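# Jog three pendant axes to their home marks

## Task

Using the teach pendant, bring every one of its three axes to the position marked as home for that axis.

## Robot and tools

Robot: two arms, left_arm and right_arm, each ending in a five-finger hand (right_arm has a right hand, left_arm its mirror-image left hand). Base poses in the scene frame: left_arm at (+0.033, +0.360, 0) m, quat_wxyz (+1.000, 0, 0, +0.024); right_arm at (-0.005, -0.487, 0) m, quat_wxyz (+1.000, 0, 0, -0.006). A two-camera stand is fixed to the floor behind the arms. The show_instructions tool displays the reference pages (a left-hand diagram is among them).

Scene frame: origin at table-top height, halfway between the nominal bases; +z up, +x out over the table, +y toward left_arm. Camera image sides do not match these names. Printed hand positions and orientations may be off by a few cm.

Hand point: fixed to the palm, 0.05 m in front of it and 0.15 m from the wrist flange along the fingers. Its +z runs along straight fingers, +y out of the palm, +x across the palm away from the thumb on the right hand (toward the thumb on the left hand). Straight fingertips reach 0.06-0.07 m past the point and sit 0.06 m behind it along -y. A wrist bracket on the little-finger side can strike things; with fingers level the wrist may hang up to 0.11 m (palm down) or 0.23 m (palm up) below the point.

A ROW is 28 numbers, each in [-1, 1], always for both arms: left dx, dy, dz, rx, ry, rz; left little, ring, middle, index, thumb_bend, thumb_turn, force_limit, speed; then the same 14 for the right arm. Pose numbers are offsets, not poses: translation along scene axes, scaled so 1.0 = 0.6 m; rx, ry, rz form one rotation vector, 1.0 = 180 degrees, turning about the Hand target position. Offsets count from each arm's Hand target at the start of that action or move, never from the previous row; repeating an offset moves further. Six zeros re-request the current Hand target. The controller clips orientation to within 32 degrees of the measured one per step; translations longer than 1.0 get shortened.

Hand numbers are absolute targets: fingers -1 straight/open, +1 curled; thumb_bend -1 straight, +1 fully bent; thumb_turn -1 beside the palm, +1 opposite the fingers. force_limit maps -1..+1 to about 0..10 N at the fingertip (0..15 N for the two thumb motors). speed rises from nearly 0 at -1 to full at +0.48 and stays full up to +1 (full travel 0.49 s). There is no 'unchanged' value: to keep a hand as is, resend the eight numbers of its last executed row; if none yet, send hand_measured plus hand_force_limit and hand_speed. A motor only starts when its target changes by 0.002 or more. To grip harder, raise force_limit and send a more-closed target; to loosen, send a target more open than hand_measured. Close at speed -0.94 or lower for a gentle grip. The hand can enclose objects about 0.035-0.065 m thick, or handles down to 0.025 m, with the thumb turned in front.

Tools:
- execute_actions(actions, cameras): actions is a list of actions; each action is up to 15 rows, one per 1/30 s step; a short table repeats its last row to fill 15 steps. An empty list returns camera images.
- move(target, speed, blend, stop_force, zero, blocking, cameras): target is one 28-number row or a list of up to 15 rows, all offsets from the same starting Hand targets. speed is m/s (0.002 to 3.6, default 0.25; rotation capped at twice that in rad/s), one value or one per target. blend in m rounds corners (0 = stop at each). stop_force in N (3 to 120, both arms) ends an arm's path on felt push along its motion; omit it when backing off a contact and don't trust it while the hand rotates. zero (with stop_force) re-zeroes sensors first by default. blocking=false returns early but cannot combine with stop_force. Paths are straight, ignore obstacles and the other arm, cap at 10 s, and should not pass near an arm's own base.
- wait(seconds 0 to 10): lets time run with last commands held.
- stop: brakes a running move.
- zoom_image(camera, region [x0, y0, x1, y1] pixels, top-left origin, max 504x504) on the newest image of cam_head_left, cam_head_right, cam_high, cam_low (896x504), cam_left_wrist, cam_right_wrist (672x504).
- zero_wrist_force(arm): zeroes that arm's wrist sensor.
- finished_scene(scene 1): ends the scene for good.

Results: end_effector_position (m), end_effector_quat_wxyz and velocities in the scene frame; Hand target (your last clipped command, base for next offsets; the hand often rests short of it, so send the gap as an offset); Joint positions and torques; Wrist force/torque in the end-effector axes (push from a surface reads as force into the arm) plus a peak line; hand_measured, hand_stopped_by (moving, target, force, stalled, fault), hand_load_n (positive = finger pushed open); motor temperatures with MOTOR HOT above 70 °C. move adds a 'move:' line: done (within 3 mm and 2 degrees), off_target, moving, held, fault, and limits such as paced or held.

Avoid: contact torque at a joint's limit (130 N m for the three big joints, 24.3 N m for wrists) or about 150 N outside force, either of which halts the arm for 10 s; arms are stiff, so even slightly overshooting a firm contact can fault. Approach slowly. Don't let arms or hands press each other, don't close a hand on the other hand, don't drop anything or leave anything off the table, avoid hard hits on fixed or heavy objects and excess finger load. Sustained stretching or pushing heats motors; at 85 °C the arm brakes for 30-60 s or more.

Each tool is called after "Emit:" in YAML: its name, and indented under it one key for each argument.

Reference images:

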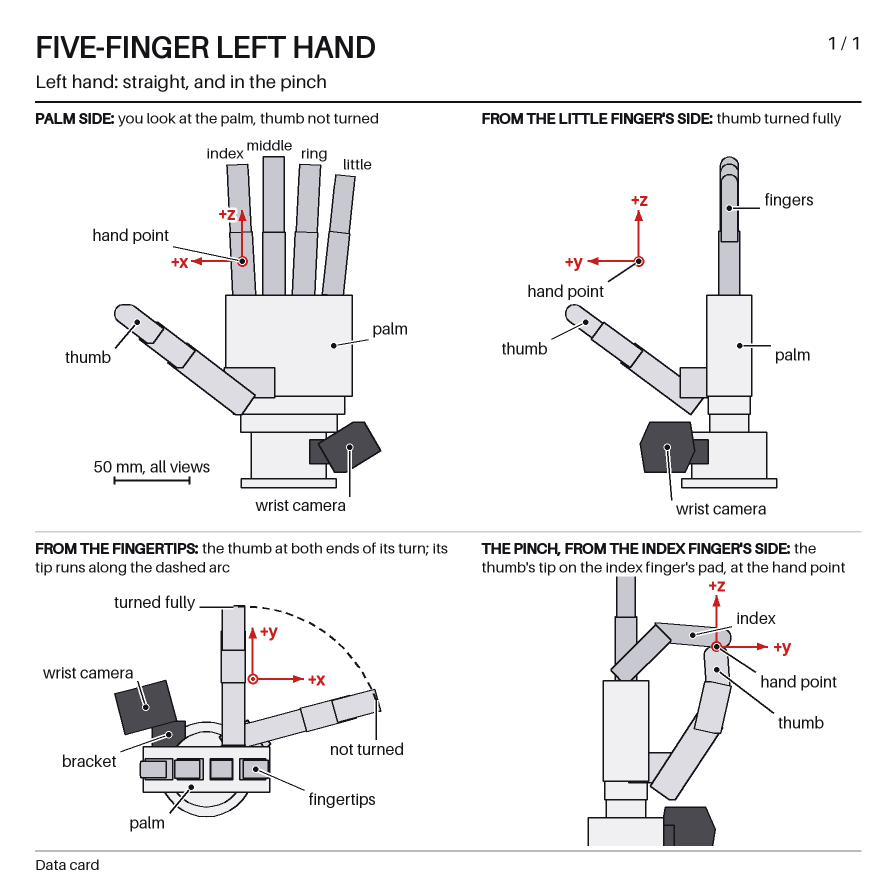

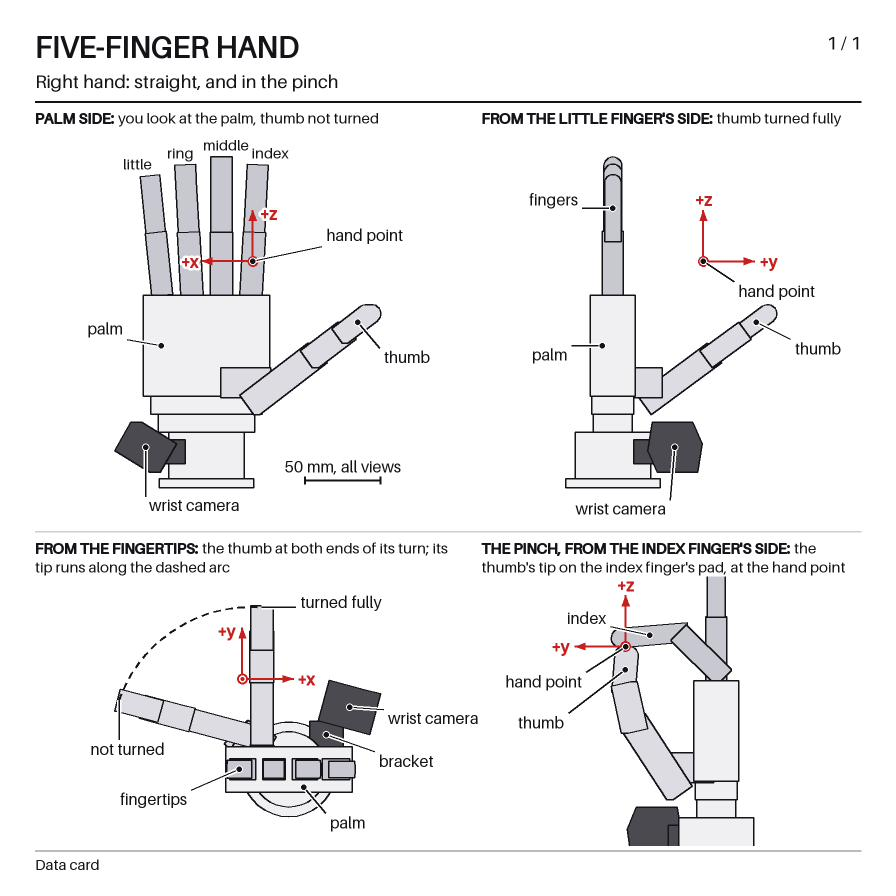

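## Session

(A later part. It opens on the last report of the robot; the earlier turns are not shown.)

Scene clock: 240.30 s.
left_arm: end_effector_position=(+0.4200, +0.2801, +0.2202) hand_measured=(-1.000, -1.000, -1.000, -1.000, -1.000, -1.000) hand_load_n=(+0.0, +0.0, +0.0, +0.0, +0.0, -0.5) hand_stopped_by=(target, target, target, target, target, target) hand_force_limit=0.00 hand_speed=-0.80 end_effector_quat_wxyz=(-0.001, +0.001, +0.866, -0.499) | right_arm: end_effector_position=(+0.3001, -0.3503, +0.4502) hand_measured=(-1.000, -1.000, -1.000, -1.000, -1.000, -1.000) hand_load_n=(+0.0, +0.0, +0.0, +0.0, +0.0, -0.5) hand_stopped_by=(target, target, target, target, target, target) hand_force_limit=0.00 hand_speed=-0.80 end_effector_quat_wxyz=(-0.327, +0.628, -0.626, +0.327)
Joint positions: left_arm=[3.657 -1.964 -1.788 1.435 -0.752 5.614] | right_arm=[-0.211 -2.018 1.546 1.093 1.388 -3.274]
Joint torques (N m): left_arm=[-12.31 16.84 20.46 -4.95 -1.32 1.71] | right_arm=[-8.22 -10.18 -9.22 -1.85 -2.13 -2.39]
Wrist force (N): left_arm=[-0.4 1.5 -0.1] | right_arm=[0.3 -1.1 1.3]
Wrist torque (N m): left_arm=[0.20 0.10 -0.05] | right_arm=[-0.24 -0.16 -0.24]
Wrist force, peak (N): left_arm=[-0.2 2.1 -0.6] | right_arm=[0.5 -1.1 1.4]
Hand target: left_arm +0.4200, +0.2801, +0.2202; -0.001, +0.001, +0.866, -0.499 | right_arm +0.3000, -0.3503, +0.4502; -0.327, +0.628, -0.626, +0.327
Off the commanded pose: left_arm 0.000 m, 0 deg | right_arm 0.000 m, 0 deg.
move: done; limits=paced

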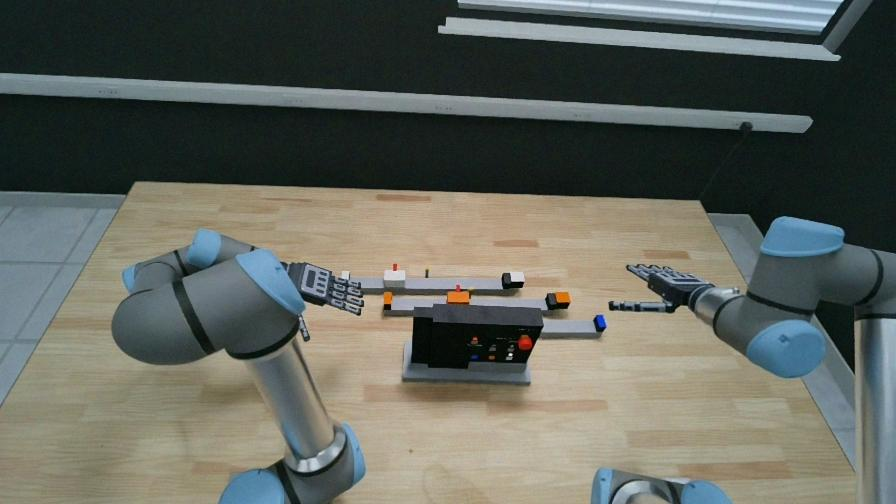

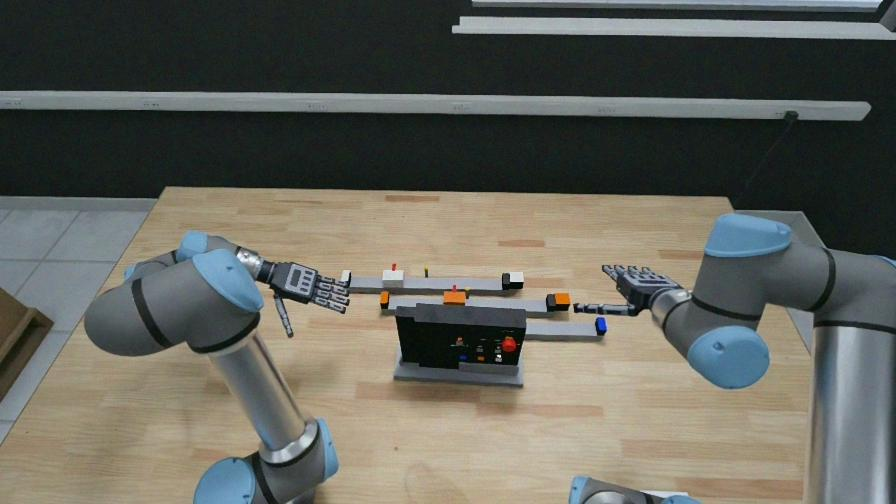

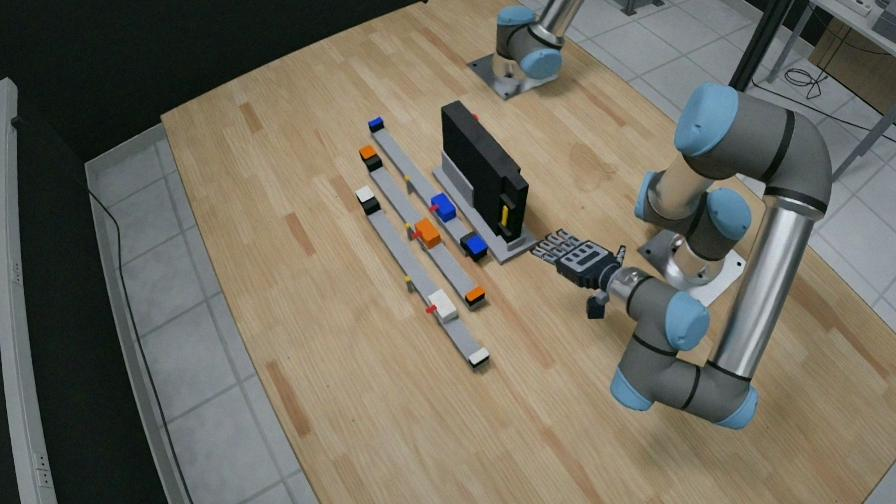

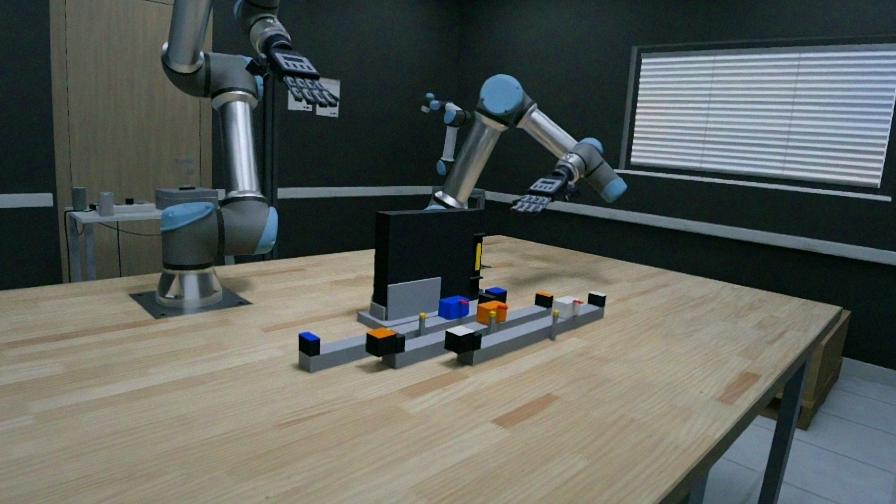

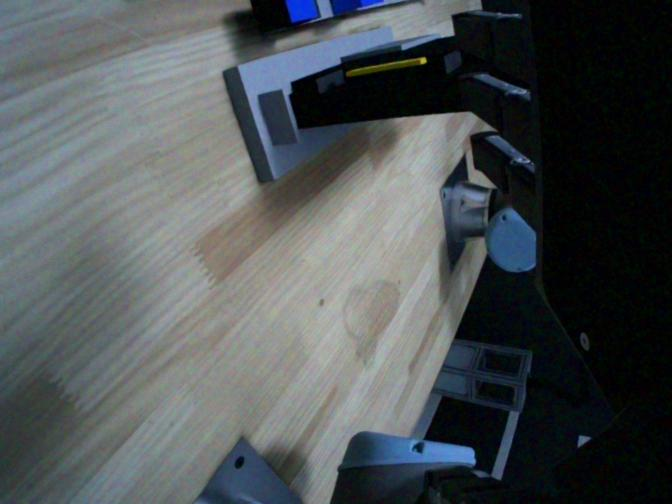

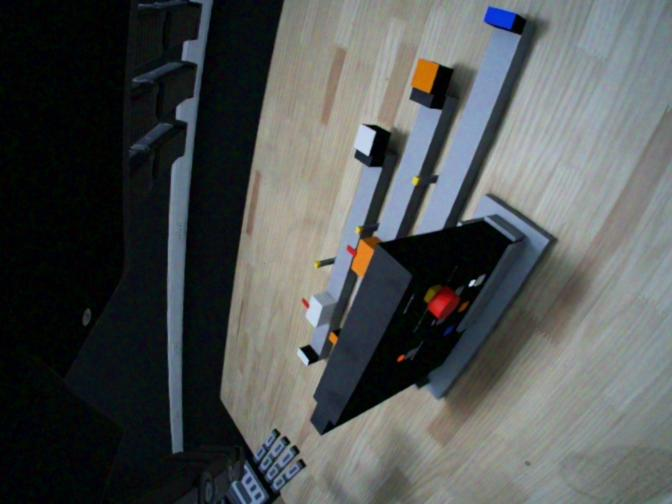

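Emit:
move:
  target: [0.042,-0.083,-0.1,0,0,0,1,1,1,-1,-1,-1,0,-0.3,-0.023,0.147,-0.282,0,0,0,-1,-1,-1,-1,-1,-1,0,-0.8]
  cameras: ["cam_left_wrist","cam_right_wrist","cam_high"]

Emit:
zoom_image:
  camera: "cam_right_wrist"
  region: [220, 130, 420, 280]

Emit:
zoom_image:
  camera: "cam_right_wrist"
  region: [220, 260, 420, 410]

Emit:
zoom_image:
  camera: "cam_left_wrist"
  region: [210, 0, 490, 210]

Scene clock: 276.57 s.
left_arm: end_effector_position=(+0.4452, +0.2303, +0.1602) hand_measured=(+1.000, +1.000, +1.000, -1.000, -1.000, -1.000) hand_load_n=(+0.0, +0.0, +0.0, +0.0, +0.0, +0.0) hand_stopped_by=(target, target, target, target, target, target) hand_force_limit=0.00 hand_speed=-0.30 end_effector_quat_wxyz=(-0.001, +0.001, +0.866, -0.499) | right_arm: end_effector_position=(+0.2862, -0.2621, +0.2810) hand_measured=(-1.000, -1.000, -1.000, -1.000, -1.000, -1.000) hand_load_n=(+0.0, +0.0, +0.0, +0.0, +0.0, -0.5) hand_stopped_by=(target, target, target, target, target, target) hand_force_limit=0.00 hand_speed=-0.80 end_effector_quat_wxyz=(-0.327, +0.628, -0.626, +0.327)
Joint positions: left_arm=[3.523 -2.084 -1.76 1.647 -0.667 5.456] | right_arm=[0.405 -1.922 1.943 0.625 1.889 -2.912]
Joint torques (N m): left_arm=[-13.31 22.47 18.96 0.45 3.12 -2] | right_arm=[8.46 3.4 -10.39 -1.65 2.11 2.5]
Wrist force (N): left_arm=[-0.3 1.8 0.4] | right_arm=[0.2 -1.0 1.3]
Wrist torque (N m): left_arm=[0.24 0.08 0.09] | right_arm=[-0.20 -0.18 -0.33]
Wrist force, peak (N): left_arm=[-0.3 2.1 0.8] | right_arm=[0.6 -1.9 1.0]
Hand target: left_arm +0.4452, +0.2303, +0.1602; -0.001, +0.001, +0.866, -0.499 | right_arm +0.2862, -0.2621, +0.2810; -0.327, +0.628, -0.626, +0.327
Off the commanded pose: left_arm 0.000 m, 0 deg | right_arm 0.000 m, 0 deg.
move: done
Images, in order (width x height): cam_high 896x504, cam_left_wrist 672x504, cam_right_wrist 672x504.

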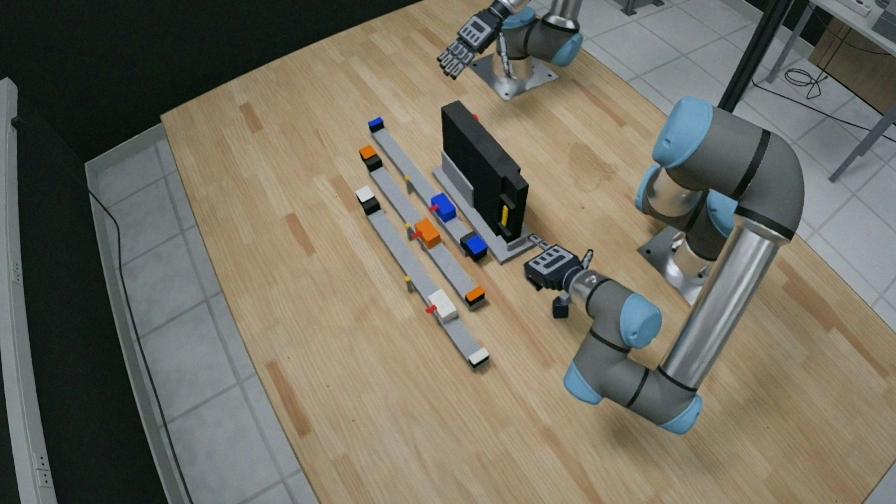

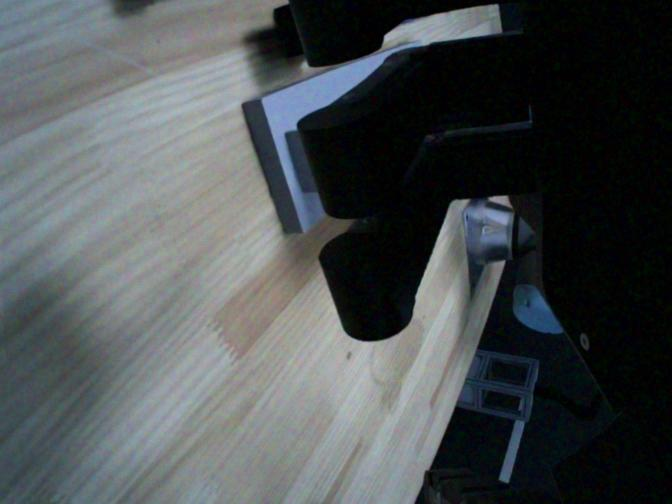

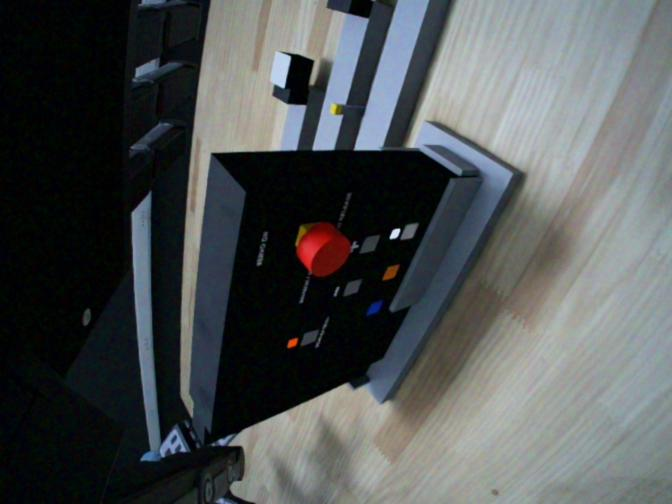

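Scaled by 2.520 from the camera's 672x504 image, which has a finer 960x720 frame.

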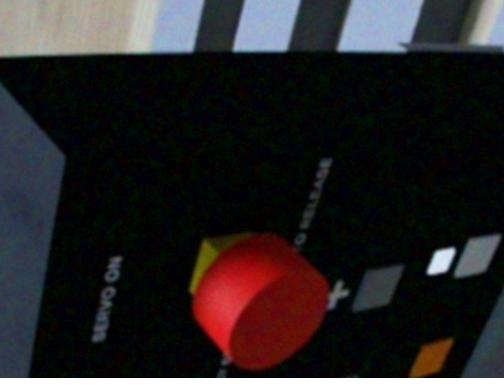

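Scaled by 2.520 from the camera's 672x504 image, which has a finer 960x720 frame.

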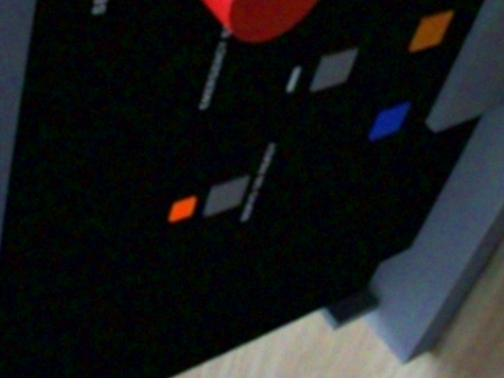

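Scaled by 1.800 from the camera's 672x504 image, which has a finer 960x720 frame.

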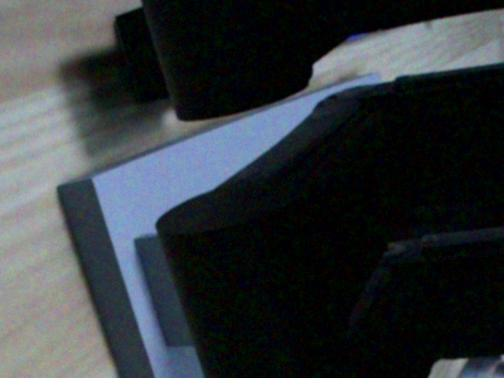

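Emit:
zoom_image:
  camera: "cam_right_wrist"
  region: [280, 310, 340, 355]

Emit:
zoom_image:
  camera: "cam_right_wrist"
  region: [290, 240, 390, 315]

Scaled by 8.400 from the camera's 672x504 image, which has a finer 960x720 frame.

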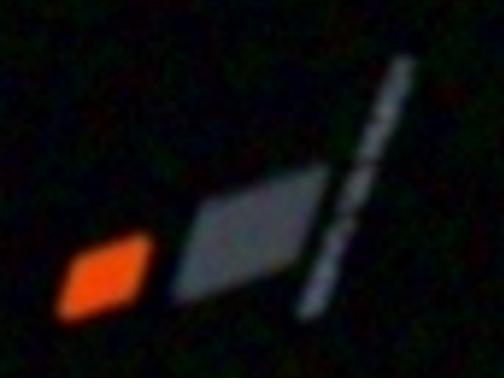

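Scaled by 5.040 from the camera's 672x504 image, which has a finer 960x720 frame.

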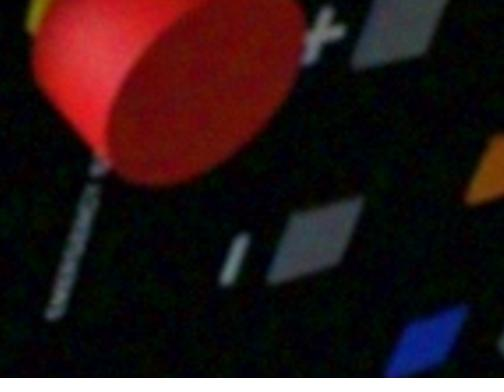

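Emit:
move:
  target:
    - [0,0,0,0,0,0,1,1,1,-1,-1,-1,0,-0.3,-0.11,0.103,-0.052,0,0,0,-1,-1,-1,-1,-1,-1,0,-0.8]
    - [0,0,0,0,0,0,1,1,1,-1,-1,-1,0,-0.3,-0.083,0.222,-0.272,0,0,0,-1,-1,-1,-1,-1,-1,0,-0.8]
  blend: 0.03
  cameras: ["cam_right_wrist","cam_head_left","cam_head_right"]

Emit:
zoom_image:
  camera: "cam_head_left"
  region: [390, 290, 590, 410]

Emit:
zoom_image:
  camera: "cam_head_right"
  region: [380, 290, 580, 410]

Emit:
zoom_image:
  camera: "cam_right_wrist"
  region: [130, 60, 500, 400]

Scene clock: 376.77 s.
left_arm: end_effector_position=(+0.4452, +0.2303, +0.1602) hand_measured=(+1.000, +1.000, +1.000, -1.000, -1.000, -1.000) hand_load_n=(+0.0, +0.0, +0.0, +0.0, +0.0, +0.0) hand_stopped_by=(target, target, target, target, target, target) hand_force_limit=0.00 hand_speed=-0.30 end_effector_quat_wxyz=(-0.001, +0.001, +0.866, -0.499) | right_arm: end_effector_position=(+0.2364, -0.1289, +0.1179) hand_measured=(-1.000, -1.000, -1.000, -1.000, -1.000, -1.000) hand_load_n=(+0.0, +0.0, +0.0, +0.0, +0.0, +0.0) hand_stopped_by=(target, target, target, target, target, target) hand_force_limit=0.00 hand_speed=-0.80 end_effector_quat_wxyz=(-0.327, +0.628, -0.626, +0.327)
Joint positions: left_arm=[3.523 -2.084 -1.76 1.647 -0.667 5.456] | right_arm=[0.961 -1.447 2.011 0.31 2.299 -2.472]
Joint torques (N m): left_arm=[-13.18 22.51 19.57 0.32 3.31 -1.84] | right_arm=[8.96 -10.03 -22.93 -0.8 2.88 2.43]
Wrist force (N): left_arm=[-0.3 1.9 0.4] | right_arm=[0.8 -0.9 1.3]
Wrist torque (N m): left_arm=[0.25 0.08 0.08] | right_arm=[-0.21 -0.27 -0.31]
Wrist force, peak (N): left_arm=[-0.2 2.2 0.4] | right_arm=[0.8 -2.0 1.8]
Hand target: left_arm +0.4452, +0.2303, +0.1602; -0.001, +0.001, +0.866, -0.499 | right_arm +0.2364, -0.1289, +0.1178; -0.327, +0.628, -0.626, +0.327
Off the commanded pose: left_arm 0.000 m, 0 deg | right_arm 0.000 m, 0 deg.
move: done
Images, in order (width x height): cam_head_left 896x504, cam_head_right 896x504, cam_right_wrist 672x504.

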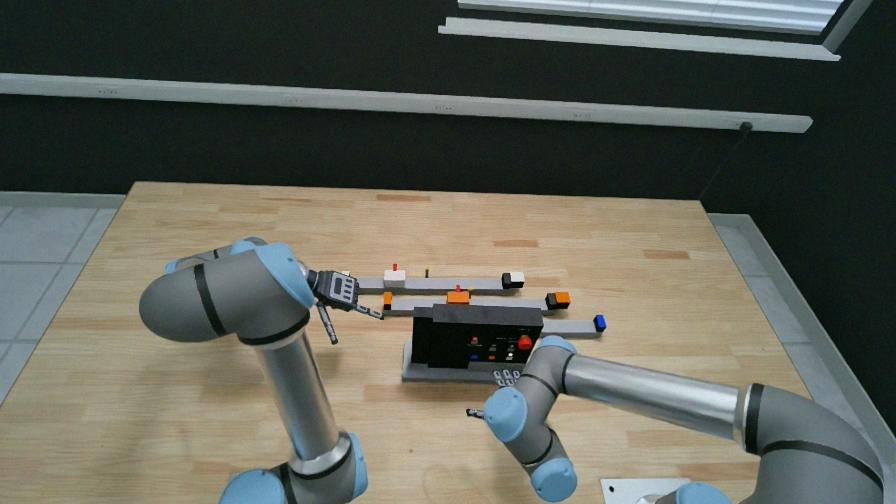

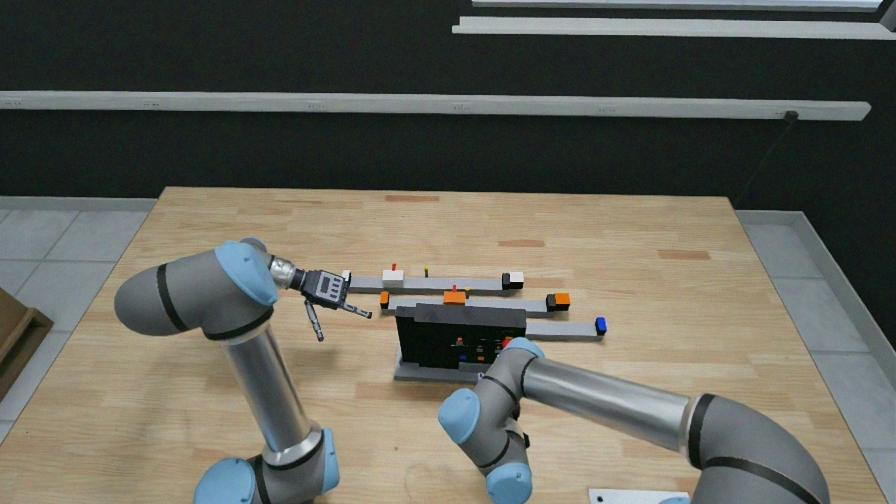

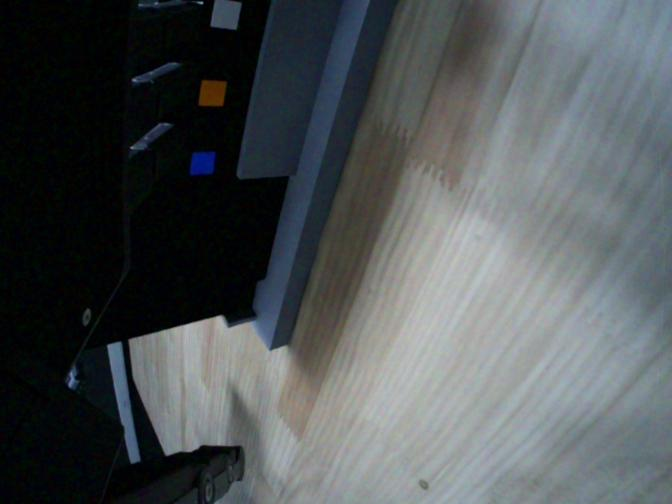

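Scaled by 2.520 from the camera's 896x504 image, which has a finer 1280x720 frame.

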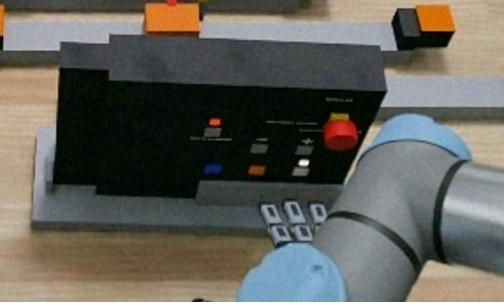

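Scaled by 2.520 from the camera's 896x504 image, which has a finer 1280x720 frame.

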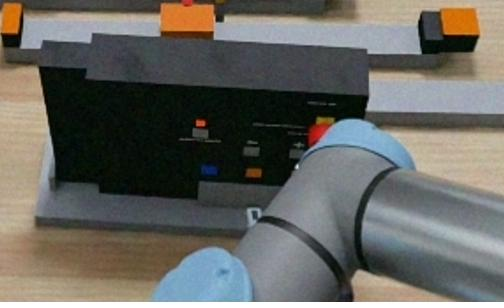

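Scaled by 1.362 from the camera's 672x504 image, which has a finer 960x720 frame.

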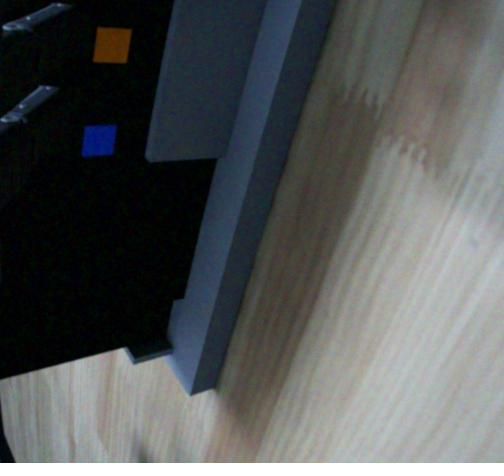

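Emit:
move:
  target: [0,0,0,0,0,0,1,1,1,-1,-1,-1,0,-0.3,0.059,0.0615,-0.051,0,0,0,-1,-1,-1,-1,-1,-1,0,-0.8]
  cameras: ["cam_right_wrist","cam_head_left","cam_high","cam_low"]
  speed: 0.15

Emit:
zoom_image:
  camera: "cam_head_left"
  region: [400, 290, 560, 390]

Emit:
zoom_image:
  camera: "cam_right_wrist"
  region: [120, 0, 320, 150]

Scene clock: 423.07 s.
left_arm: end_effector_position=(+0.4452, +0.2303, +0.1602) hand_measured=(+1.000, +1.000, +1.000, -1.000, -1.000, -1.000) hand_load_n=(+0.0, +0.0, +0.5, +0.0, +0.0, -0.5) hand_stopped_by=(target, target, target, target, target, target) hand_force_limit=0.00 hand_speed=-0.30 end_effector_quat_wxyz=(-0.001, +0.001, +0.866, -0.499) | right_arm: end_effector_position=(+0.2718, -0.0920, +0.0873) hand_measured=(-1.000, -1.000, -1.000, -1.000, -1.000, -1.000) hand_load_n=(+0.0, +0.0, +0.0, +0.0, +0.0, +0.0) hand_stopped_by=(target, target, target, target, target, target) hand_force_limit=0.00 hand_speed=-0.80 end_effector_quat_wxyz=(-0.327, +0.628, -0.626, +0.327)
Joint positions: left_arm=[3.523 -2.084 -1.76 1.647 -0.667 5.456] | right_arm=[0.94 -1.305 1.924 0.241 2.286 -2.492]
Joint torques (N m): left_arm=[-11.97 22.44 18.84 0.41 3.15 -2.01] | right_arm=[-8.62 -16.32 -22.64 -0.98 -0.9 -2.26]
Wrist force (N): left_arm=[-0.2 1.9 0.2] | right_arm=[0.6 -0.6 1.4]
Wrist torque (N m): left_arm=[0.26 0.07 0.09] | right_arm=[-0.18 -0.23 -0.21]
Wrist force, peak (N): left_arm=[-0.2 2.2 0.4] | right_arm=[0.3 -0.8 1.9]
Hand target: left_arm +0.4452, +0.2303, +0.1602; -0.001, +0.001, +0.866, -0.499 | right_arm +0.2718, -0.0920, +0.0872; -0.327, +0.628, -0.626, +0.327
Off the commanded pose: left_arm 0.000 m, 0 deg | right_arm 0.000 m, 0 deg.
move: done
Images, in order (width x height): cam_head_left 896x504, cam_high 896x504, cam_low 896x504, cam_right_wrist 672x504.

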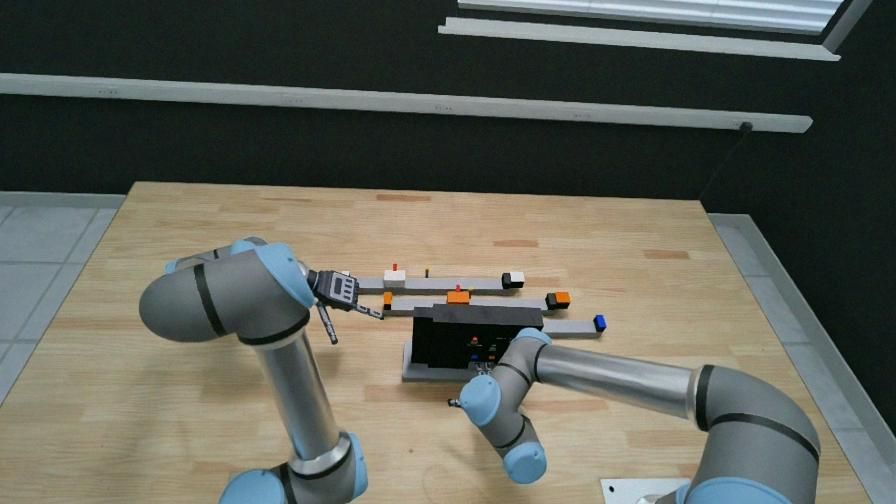

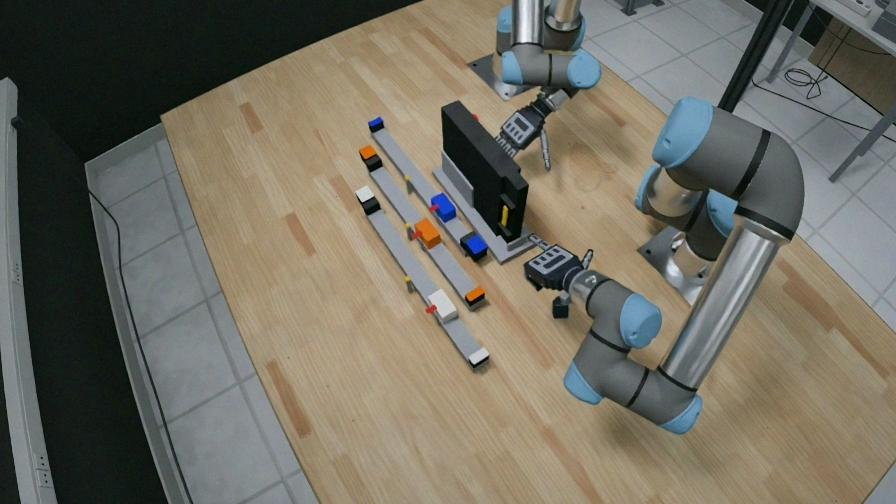

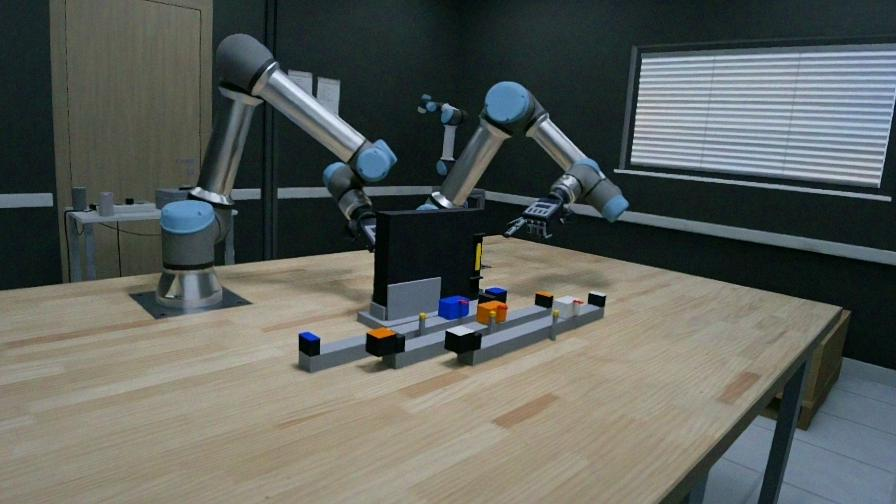

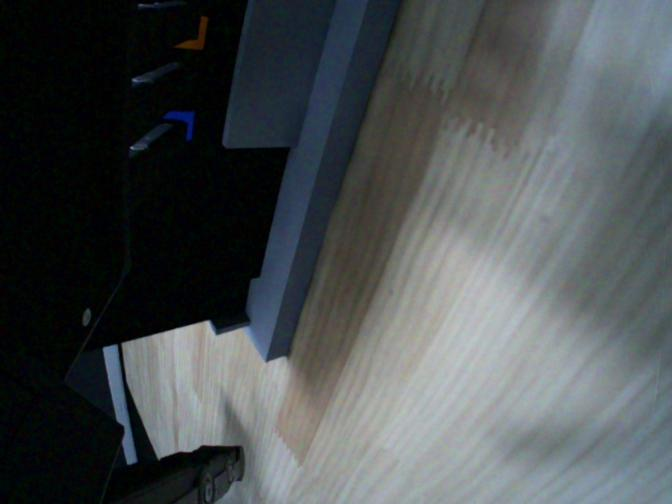

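Scaled by 3.150 from the camera's 896x504 image, which has a finer 1280x720 frame.

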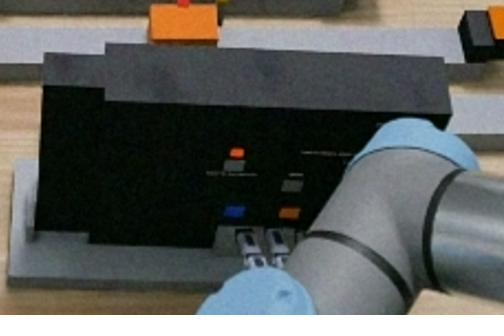

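Scaled by 2.520 from the camera's 672x504 image, which has a finer 960x720 frame.

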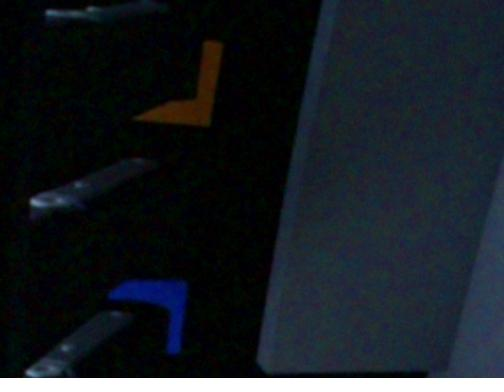

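Emit:
zoom_image:
  camera: "cam_head_left"
  region: [455, 340, 515, 385]

Emit:
zoom_image:
  camera: "cam_high"
  region: [430, 80, 610, 200]

Scaled by 8.400 from the camera's 896x504 image, which has a finer 1280x720 frame.

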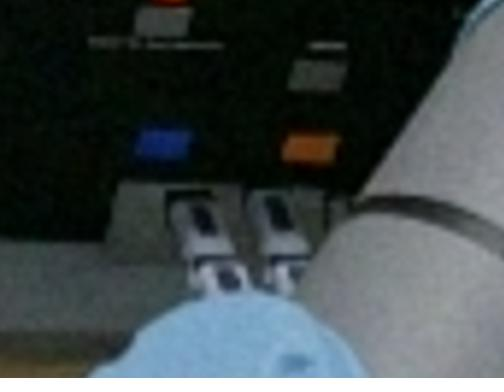

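Scaled by 2.800 from the camera's 896x504 image, which has a finer 1280x720 frame.

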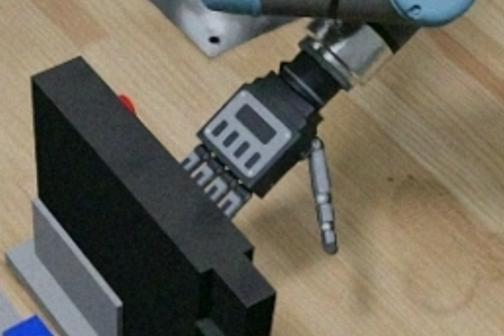

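Emit:
move:
  target: [0,0,0,0,0,0,1,1,1,-1,-1,-1,0,-0.3,0,0.052,-0.0055,0,0,0,-1,-1,-1,-1,-1,-1,0,-0.8]
  cameras: ["cam_right_wrist","cam_head_left","cam_head_right"]
  speed: 0.15

Emit:
zoom_image:
  camera: "cam_head_left"
  region: [455, 340, 515, 385]

Emit:
zoom_image:
  camera: "cam_right_wrist"
  region: [120, 0, 320, 150]

Emit:
zoom_image:
  camera: "cam_head_right"
  region: [440, 340, 500, 385]

Scene clock: 489.57 s.
left_arm: end_effector_position=(+0.4452, +0.2303, +0.1602) hand_measured=(+1.000, +1.000, +1.000, -1.000, -1.000, -1.000) hand_load_n=(+0.0, +0.0, +0.0, +0.0, +0.0, +0.0) hand_stopped_by=(target, target, target, target, target, target) hand_force_limit=0.00 hand_speed=-0.30 end_effector_quat_wxyz=(-0.001, +0.001, +0.866, -0.499) | right_arm: end_effector_position=(+0.2718, -0.0609, +0.0839) hand_measured=(-1.000, -1.000, -1.000, -1.000, -1.000, -1.000) hand_load_n=(+0.0, +0.0, +0.0, +0.0, +0.0, +0.0) hand_stopped_by=(target, target, target, target, target, target) hand_force_limit=0.00 hand_speed=-0.80 end_effector_quat_wxyz=(-0.327, +0.628, -0.626, +0.327)
Joint positions: left_arm=[3.523 -2.084 -1.76 1.647 -0.667 5.456] | right_arm=[0.989 -1.228 1.835 0.286 2.317 -2.442]
Joint torques (N m): left_arm=[-11.98 22.88 18.94 0.46 3.27 -1.8] | right_arm=[9.19 -20.51 -22.39 3.01 2.8 2.73]
Wrist force (N): left_arm=[-0.1 1.9 0.2] | right_arm=[0.6 -1.1 1.4]
Wrist torque (N m): left_arm=[0.26 0.04 0.09] | right_arm=[-0.23 -0.23 -0.32]
Wrist force, peak (N): left_arm=[-0.1 2.2 0.4] | right_arm=[1.0 -0.9 1.5]
Hand target: left_arm +0.4452, +0.2303, +0.1602; -0.001, +0.001, +0.866, -0.499 | right_arm +0.2718, -0.0608, +0.0839; -0.327, +0.628, -0.626, +0.327
Off the commanded pose: left_arm 0.000 m, 0 deg | right_arm 0.000 m, 0 deg.
move: done
Images, in order (width x height): cam_head_left 896x504, cam_head_right 896x504, cam_right_wrist 672x504.

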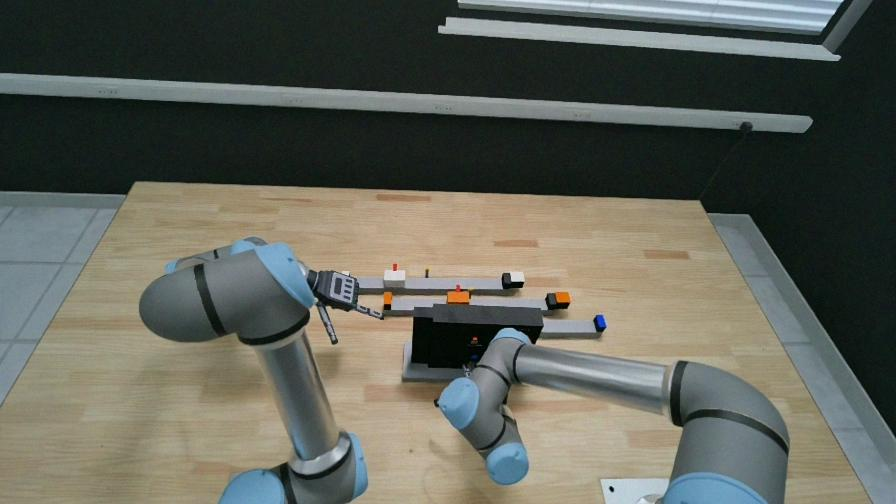

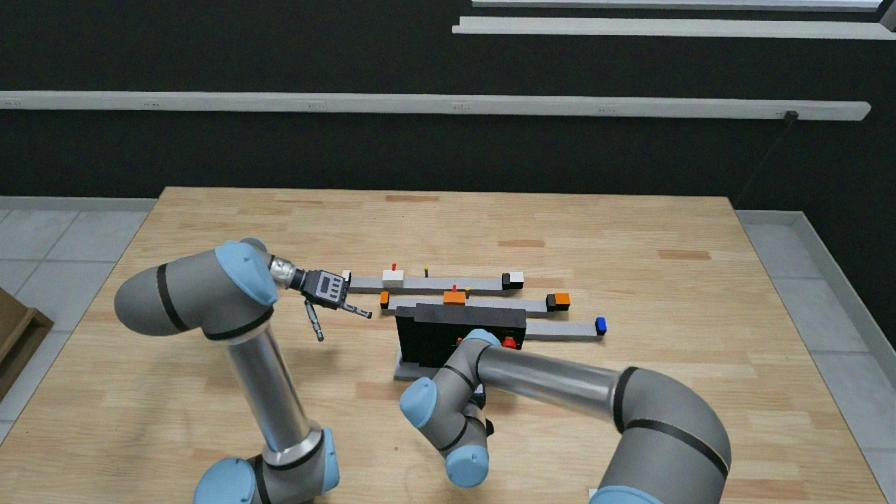

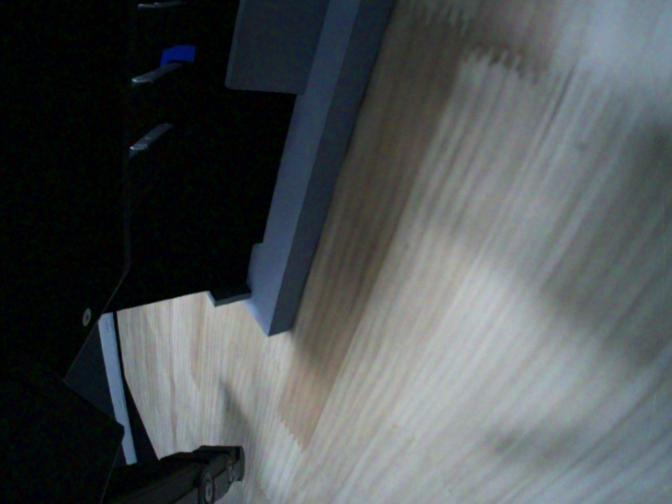

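Scaled by 8.400 from the camera's 896x504 image, which has a finer 1280x720 frame.

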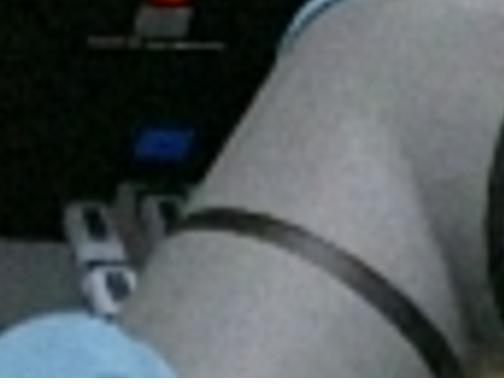

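Scaled by 2.520 from the camera's 672x504 image, which has a finer 960x720 frame.

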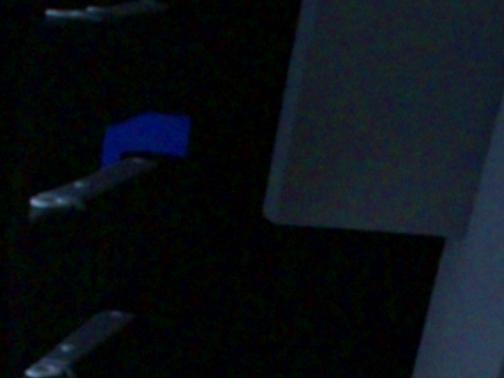

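Scaled by 8.400 from the camera's 896x504 image, which has a finer 1280x720 frame.

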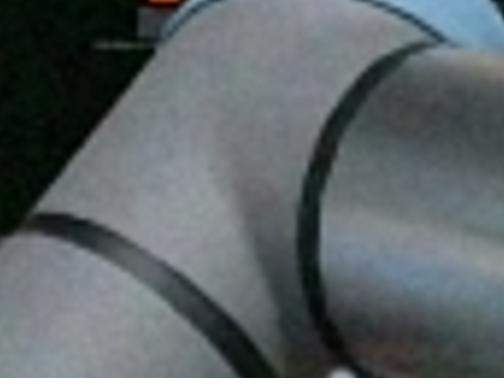

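Emit:
move:
  target: [0,0,0,0,0,0,1,1,1,-1,-1,-1,0,-0.3,0.0583,0,0,0,0,0,-1,-1,-1,-1,-1,-1,0,-0.8]
  cameras: ["cam_right_wrist","cam_head_left"]
  speed: 0.012
  stop_force: 4

Emit:
zoom_image:
  camera: "cam_head_left"
  region: [455, 330, 515, 375]

Emit:
zoom_image:
  camera: "cam_right_wrist"
  region: [120, 0, 320, 150]

Scene clock: 500.53 s.
left_arm: end_effector_position=(+0.4452, +0.2303, +0.1602) hand_measured=(+1.000, +1.000, +1.000, -1.000, -1.000, -1.000) hand_load_n=(+0.0, +0.0, +0.0, +0.0, +0.0, +0.0) hand_stopped_by=(target, target, target, target, target, target) hand_force_limit=0.00 hand_speed=-0.30 end_effector_quat_wxyz=(-0.001, +0.001, +0.866, -0.499) | right_arm: end_effector_position=(+0.2893, -0.0608, +0.0839) hand_measured=(-1.000, -1.000, -1.000, -1.000, -1.000, -1.000) hand_load_n=(+0.0, +0.0, -1.5, +0.0, +0.0, +0.0) hand_stopped_by=(target, target, target, target, target, target) hand_force_limit=0.00 hand_speed=-0.80 end_effector_quat_wxyz=(-0.327, +0.628, -0.626, +0.327)
Joint positions: left_arm=[3.523 -2.084 -1.76 1.647 -0.667 5.456] | right_arm=[0.952 -1.223 1.822 0.269 2.294 -2.48]
Joint torques (N m): left_arm=[-11.8 23.14 19.37 0.34 2.8 -2.2] | right_arm=[7.99 -38.58 -6.8 2.63 2.69 2.55]
Wrist force (N): left_arm=[-0.2 1.7 0.6] | right_arm=[0.6 0.7 -1.1]
Wrist torque (N m): left_arm=[0.21 0.08 0.09] | right_arm=[-0.03 -0.12 -0.27]
Wrist force, peak (N): left_arm=[-0.3 2.2 0.3] | right_arm=[1.0 1.3 -3.7]
Hand target: left_arm +0.4452, +0.2303, +0.1602; -0.001, +0.001, +0.866, -0.499 | right_arm +0.2893, -0.0608, +0.0839; -0.327, +0.628, -0.626, +0.327 (not the last commanded pose)
Off the commanded pose: left_arm 0.000 m, 0 deg | right_arm 0.018 m, 0 deg.
move: contact (right_arm)
Images, in order (width x height): cam_head_left 896x504, cam_right_wrist 672x504.

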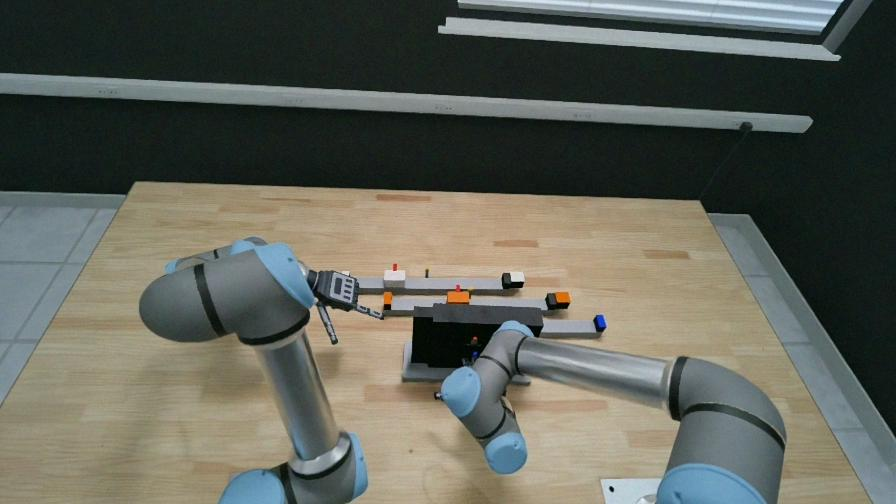

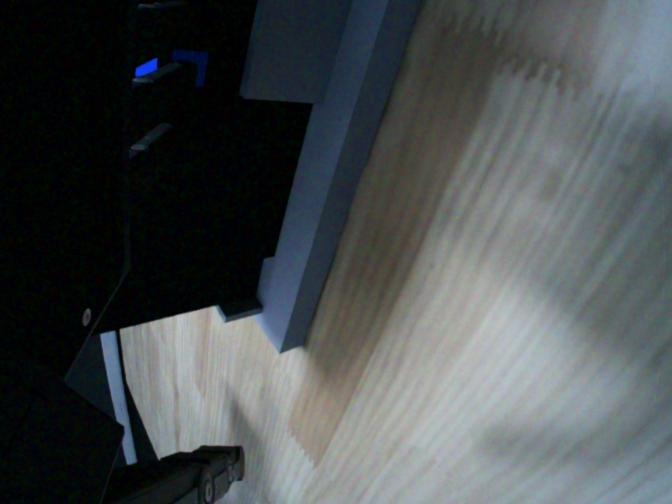

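Scaled by 8.400 from the camera's 896x504 image, which has a finer 1280x720 frame.

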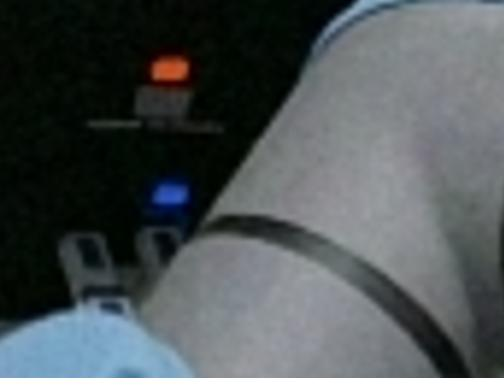

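Scaled by 2.520 from the camera's 672x504 image, which has a finer 960x720 frame.

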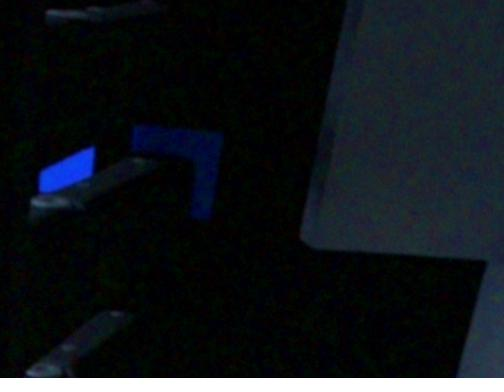

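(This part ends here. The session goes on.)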